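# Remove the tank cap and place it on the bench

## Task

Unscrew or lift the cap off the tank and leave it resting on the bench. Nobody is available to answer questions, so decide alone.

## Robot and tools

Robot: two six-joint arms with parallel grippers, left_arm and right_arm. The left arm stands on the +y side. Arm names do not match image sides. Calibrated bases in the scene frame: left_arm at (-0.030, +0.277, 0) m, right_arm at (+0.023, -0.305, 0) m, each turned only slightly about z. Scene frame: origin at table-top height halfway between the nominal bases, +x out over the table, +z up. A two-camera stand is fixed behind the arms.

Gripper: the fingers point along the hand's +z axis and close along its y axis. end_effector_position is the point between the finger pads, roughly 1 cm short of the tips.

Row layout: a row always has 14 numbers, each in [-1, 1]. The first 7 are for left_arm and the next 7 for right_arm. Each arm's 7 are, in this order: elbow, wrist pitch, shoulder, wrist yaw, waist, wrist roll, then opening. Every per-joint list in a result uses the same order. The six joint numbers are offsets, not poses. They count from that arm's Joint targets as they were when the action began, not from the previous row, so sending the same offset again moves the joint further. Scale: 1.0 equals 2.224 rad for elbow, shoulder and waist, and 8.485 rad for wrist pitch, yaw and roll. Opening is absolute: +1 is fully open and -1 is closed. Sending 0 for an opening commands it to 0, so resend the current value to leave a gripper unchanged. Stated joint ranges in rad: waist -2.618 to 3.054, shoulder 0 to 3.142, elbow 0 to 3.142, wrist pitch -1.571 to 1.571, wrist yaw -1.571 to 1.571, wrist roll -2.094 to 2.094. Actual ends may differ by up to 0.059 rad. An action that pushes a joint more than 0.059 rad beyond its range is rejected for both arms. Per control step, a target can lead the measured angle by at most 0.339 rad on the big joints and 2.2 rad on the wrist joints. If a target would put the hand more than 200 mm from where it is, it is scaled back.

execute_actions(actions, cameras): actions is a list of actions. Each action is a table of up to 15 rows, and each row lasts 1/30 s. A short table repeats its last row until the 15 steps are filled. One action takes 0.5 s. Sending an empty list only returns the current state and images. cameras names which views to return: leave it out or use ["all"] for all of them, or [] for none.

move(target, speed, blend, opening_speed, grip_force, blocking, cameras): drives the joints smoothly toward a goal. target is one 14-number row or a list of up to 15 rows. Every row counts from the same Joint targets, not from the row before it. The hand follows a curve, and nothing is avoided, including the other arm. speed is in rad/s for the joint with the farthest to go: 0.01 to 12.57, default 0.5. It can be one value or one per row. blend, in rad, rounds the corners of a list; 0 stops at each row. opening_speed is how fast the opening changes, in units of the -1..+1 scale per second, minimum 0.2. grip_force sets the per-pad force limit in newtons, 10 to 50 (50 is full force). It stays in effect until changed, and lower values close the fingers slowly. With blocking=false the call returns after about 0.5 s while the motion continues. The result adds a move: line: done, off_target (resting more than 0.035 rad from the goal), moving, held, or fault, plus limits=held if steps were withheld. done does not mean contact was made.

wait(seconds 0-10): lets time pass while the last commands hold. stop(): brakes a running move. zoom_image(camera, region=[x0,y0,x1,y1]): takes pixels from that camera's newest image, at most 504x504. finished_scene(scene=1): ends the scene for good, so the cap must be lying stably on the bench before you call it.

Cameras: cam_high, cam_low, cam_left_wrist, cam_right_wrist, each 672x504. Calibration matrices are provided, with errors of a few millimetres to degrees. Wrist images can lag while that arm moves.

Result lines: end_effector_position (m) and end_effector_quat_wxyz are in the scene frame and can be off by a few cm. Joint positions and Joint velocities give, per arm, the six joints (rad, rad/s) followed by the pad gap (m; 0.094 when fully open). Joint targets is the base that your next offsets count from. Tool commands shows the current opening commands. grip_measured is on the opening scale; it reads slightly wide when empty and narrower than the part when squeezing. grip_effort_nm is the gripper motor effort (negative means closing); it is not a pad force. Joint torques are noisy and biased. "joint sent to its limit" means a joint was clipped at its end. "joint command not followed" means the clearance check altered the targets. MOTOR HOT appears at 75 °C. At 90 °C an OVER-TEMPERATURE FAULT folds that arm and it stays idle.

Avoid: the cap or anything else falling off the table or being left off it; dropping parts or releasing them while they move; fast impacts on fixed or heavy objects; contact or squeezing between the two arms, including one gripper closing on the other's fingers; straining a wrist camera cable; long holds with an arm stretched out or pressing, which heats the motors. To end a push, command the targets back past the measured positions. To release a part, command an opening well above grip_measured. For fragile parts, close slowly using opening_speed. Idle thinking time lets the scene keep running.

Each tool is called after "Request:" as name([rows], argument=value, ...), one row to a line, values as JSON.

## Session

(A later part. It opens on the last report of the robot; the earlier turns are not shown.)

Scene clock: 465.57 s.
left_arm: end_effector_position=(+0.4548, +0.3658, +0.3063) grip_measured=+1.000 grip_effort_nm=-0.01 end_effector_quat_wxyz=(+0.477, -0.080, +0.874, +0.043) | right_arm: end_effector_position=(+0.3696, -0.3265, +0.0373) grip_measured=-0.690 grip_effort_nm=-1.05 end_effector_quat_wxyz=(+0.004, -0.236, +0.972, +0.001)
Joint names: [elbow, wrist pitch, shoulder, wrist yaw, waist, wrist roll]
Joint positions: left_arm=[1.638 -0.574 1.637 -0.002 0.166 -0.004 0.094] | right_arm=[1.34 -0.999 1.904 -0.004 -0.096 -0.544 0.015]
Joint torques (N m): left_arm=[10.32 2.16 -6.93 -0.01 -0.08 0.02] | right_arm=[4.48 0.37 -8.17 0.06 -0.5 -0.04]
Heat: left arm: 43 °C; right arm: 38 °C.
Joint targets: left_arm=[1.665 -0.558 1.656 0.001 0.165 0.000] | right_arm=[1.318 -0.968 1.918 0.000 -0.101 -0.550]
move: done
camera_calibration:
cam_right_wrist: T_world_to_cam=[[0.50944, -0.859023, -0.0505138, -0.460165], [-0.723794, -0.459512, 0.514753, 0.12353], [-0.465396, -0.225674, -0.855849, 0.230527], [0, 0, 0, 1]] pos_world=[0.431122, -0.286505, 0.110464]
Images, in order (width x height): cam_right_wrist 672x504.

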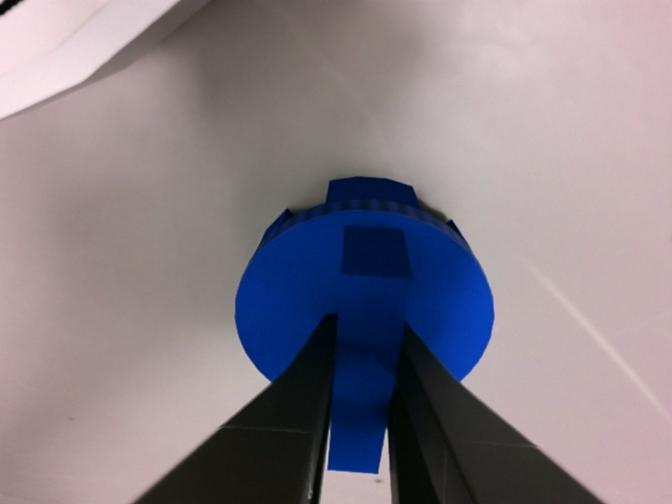

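Request:
move([
  [0,0,0,0,0,0,1,0.004,-0.001,0,0,0,0,-1],
  [0,0,0,0,0,0,1,0.004,-0.001,0,0,0,0,0.1],
  [0,0,0,0,0,0,1,0.12,-0.034,-0.018,0,0,0,0.1],
], speed=[0.05,0.05,0.25], opening_speed=0.5)

Scene clock: 477.50 s.
left_arm: end_effector_position=(+0.4548, +0.3658, +0.3063) grip_measured=+1.000 grip_effort_nm=-0.01 end_effector_quat_wxyz=(+0.477, -0.080, +0.874, +0.043) | right_arm: end_effector_position=(+0.3763, -0.3270, +0.0919) grip_measured=+0.098 grip_effort_nm=0.08 end_effector_quat_wxyz=(-0.006, -0.236, +0.972, +0.004)
Joint names: [elbow, wrist pitch, shoulder, wrist yaw, waist, wrist roll]
Joint positions: left_arm=[1.638 -0.574 1.637 -0.002 0.166 -0.004 0.094] | right_arm=[1.563 -1.242 1.905 -0.003 -0.096 -0.544 0.052]
Joint torques (N m): left_arm=[10.33 2.16 -6.91 -0.01 -0.08 0.03] | right_arm=[8.54 -0.11 -11.84 0.06 -0.5 -0.04]
Heat: left arm: 43 °C; right arm: 38 °C.
Joint targets: left_arm=[1.665 -0.558 1.656 0.001 0.165 0.000] | right_arm=[1.585 -1.257 1.878 0.001 -0.101 -0.550]
move: done
camera_calibration:
cam_left_wrist: T_world_to_cam=[[0.243201, -0.969831, 0.0167508, 0.244814], [-0.882311, -0.228363, -0.411555, 0.633435], [0.402964, 0.0853112, -0.911231, 0.168026], [0, 0, 0, 1]] pos_world=[0.431639, 0.367746, 0.409702]
cam_right_wrist: T_world_to_cam=[[0.508326, -0.858927, -0.0620447, -0.459754], [-0.71279, -0.460081, 0.529392, 0.0943455], [-0.483255, -0.224879, -0.846105, 0.286304], [0, 0, 0, 1]] pos_world=[0.439311, -0.287104, 0.163773]

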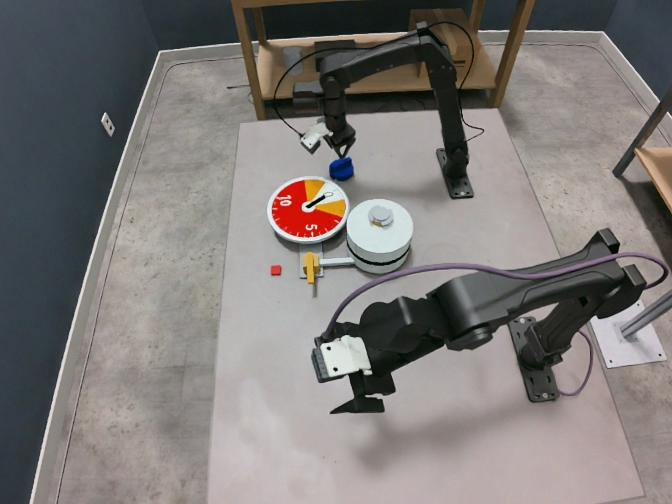

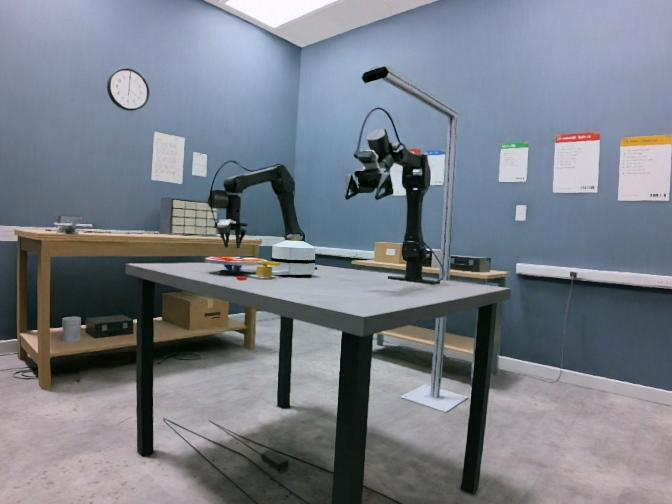

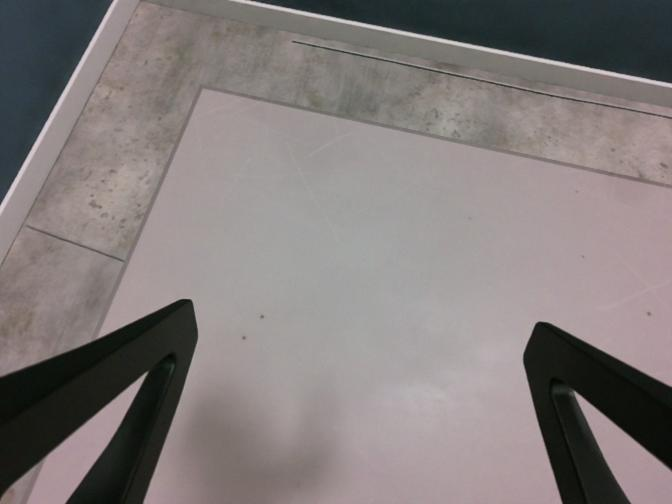

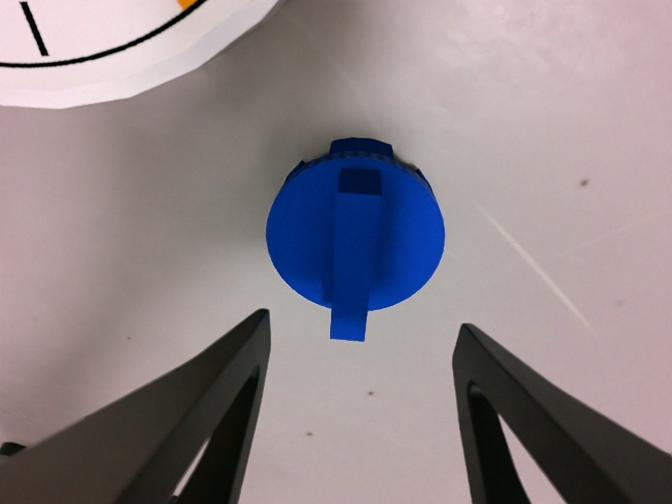

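The cap is standing upright on the bench, with the gripper clear of it.

Request:
finished_scene()

The scene is finished: the task was done.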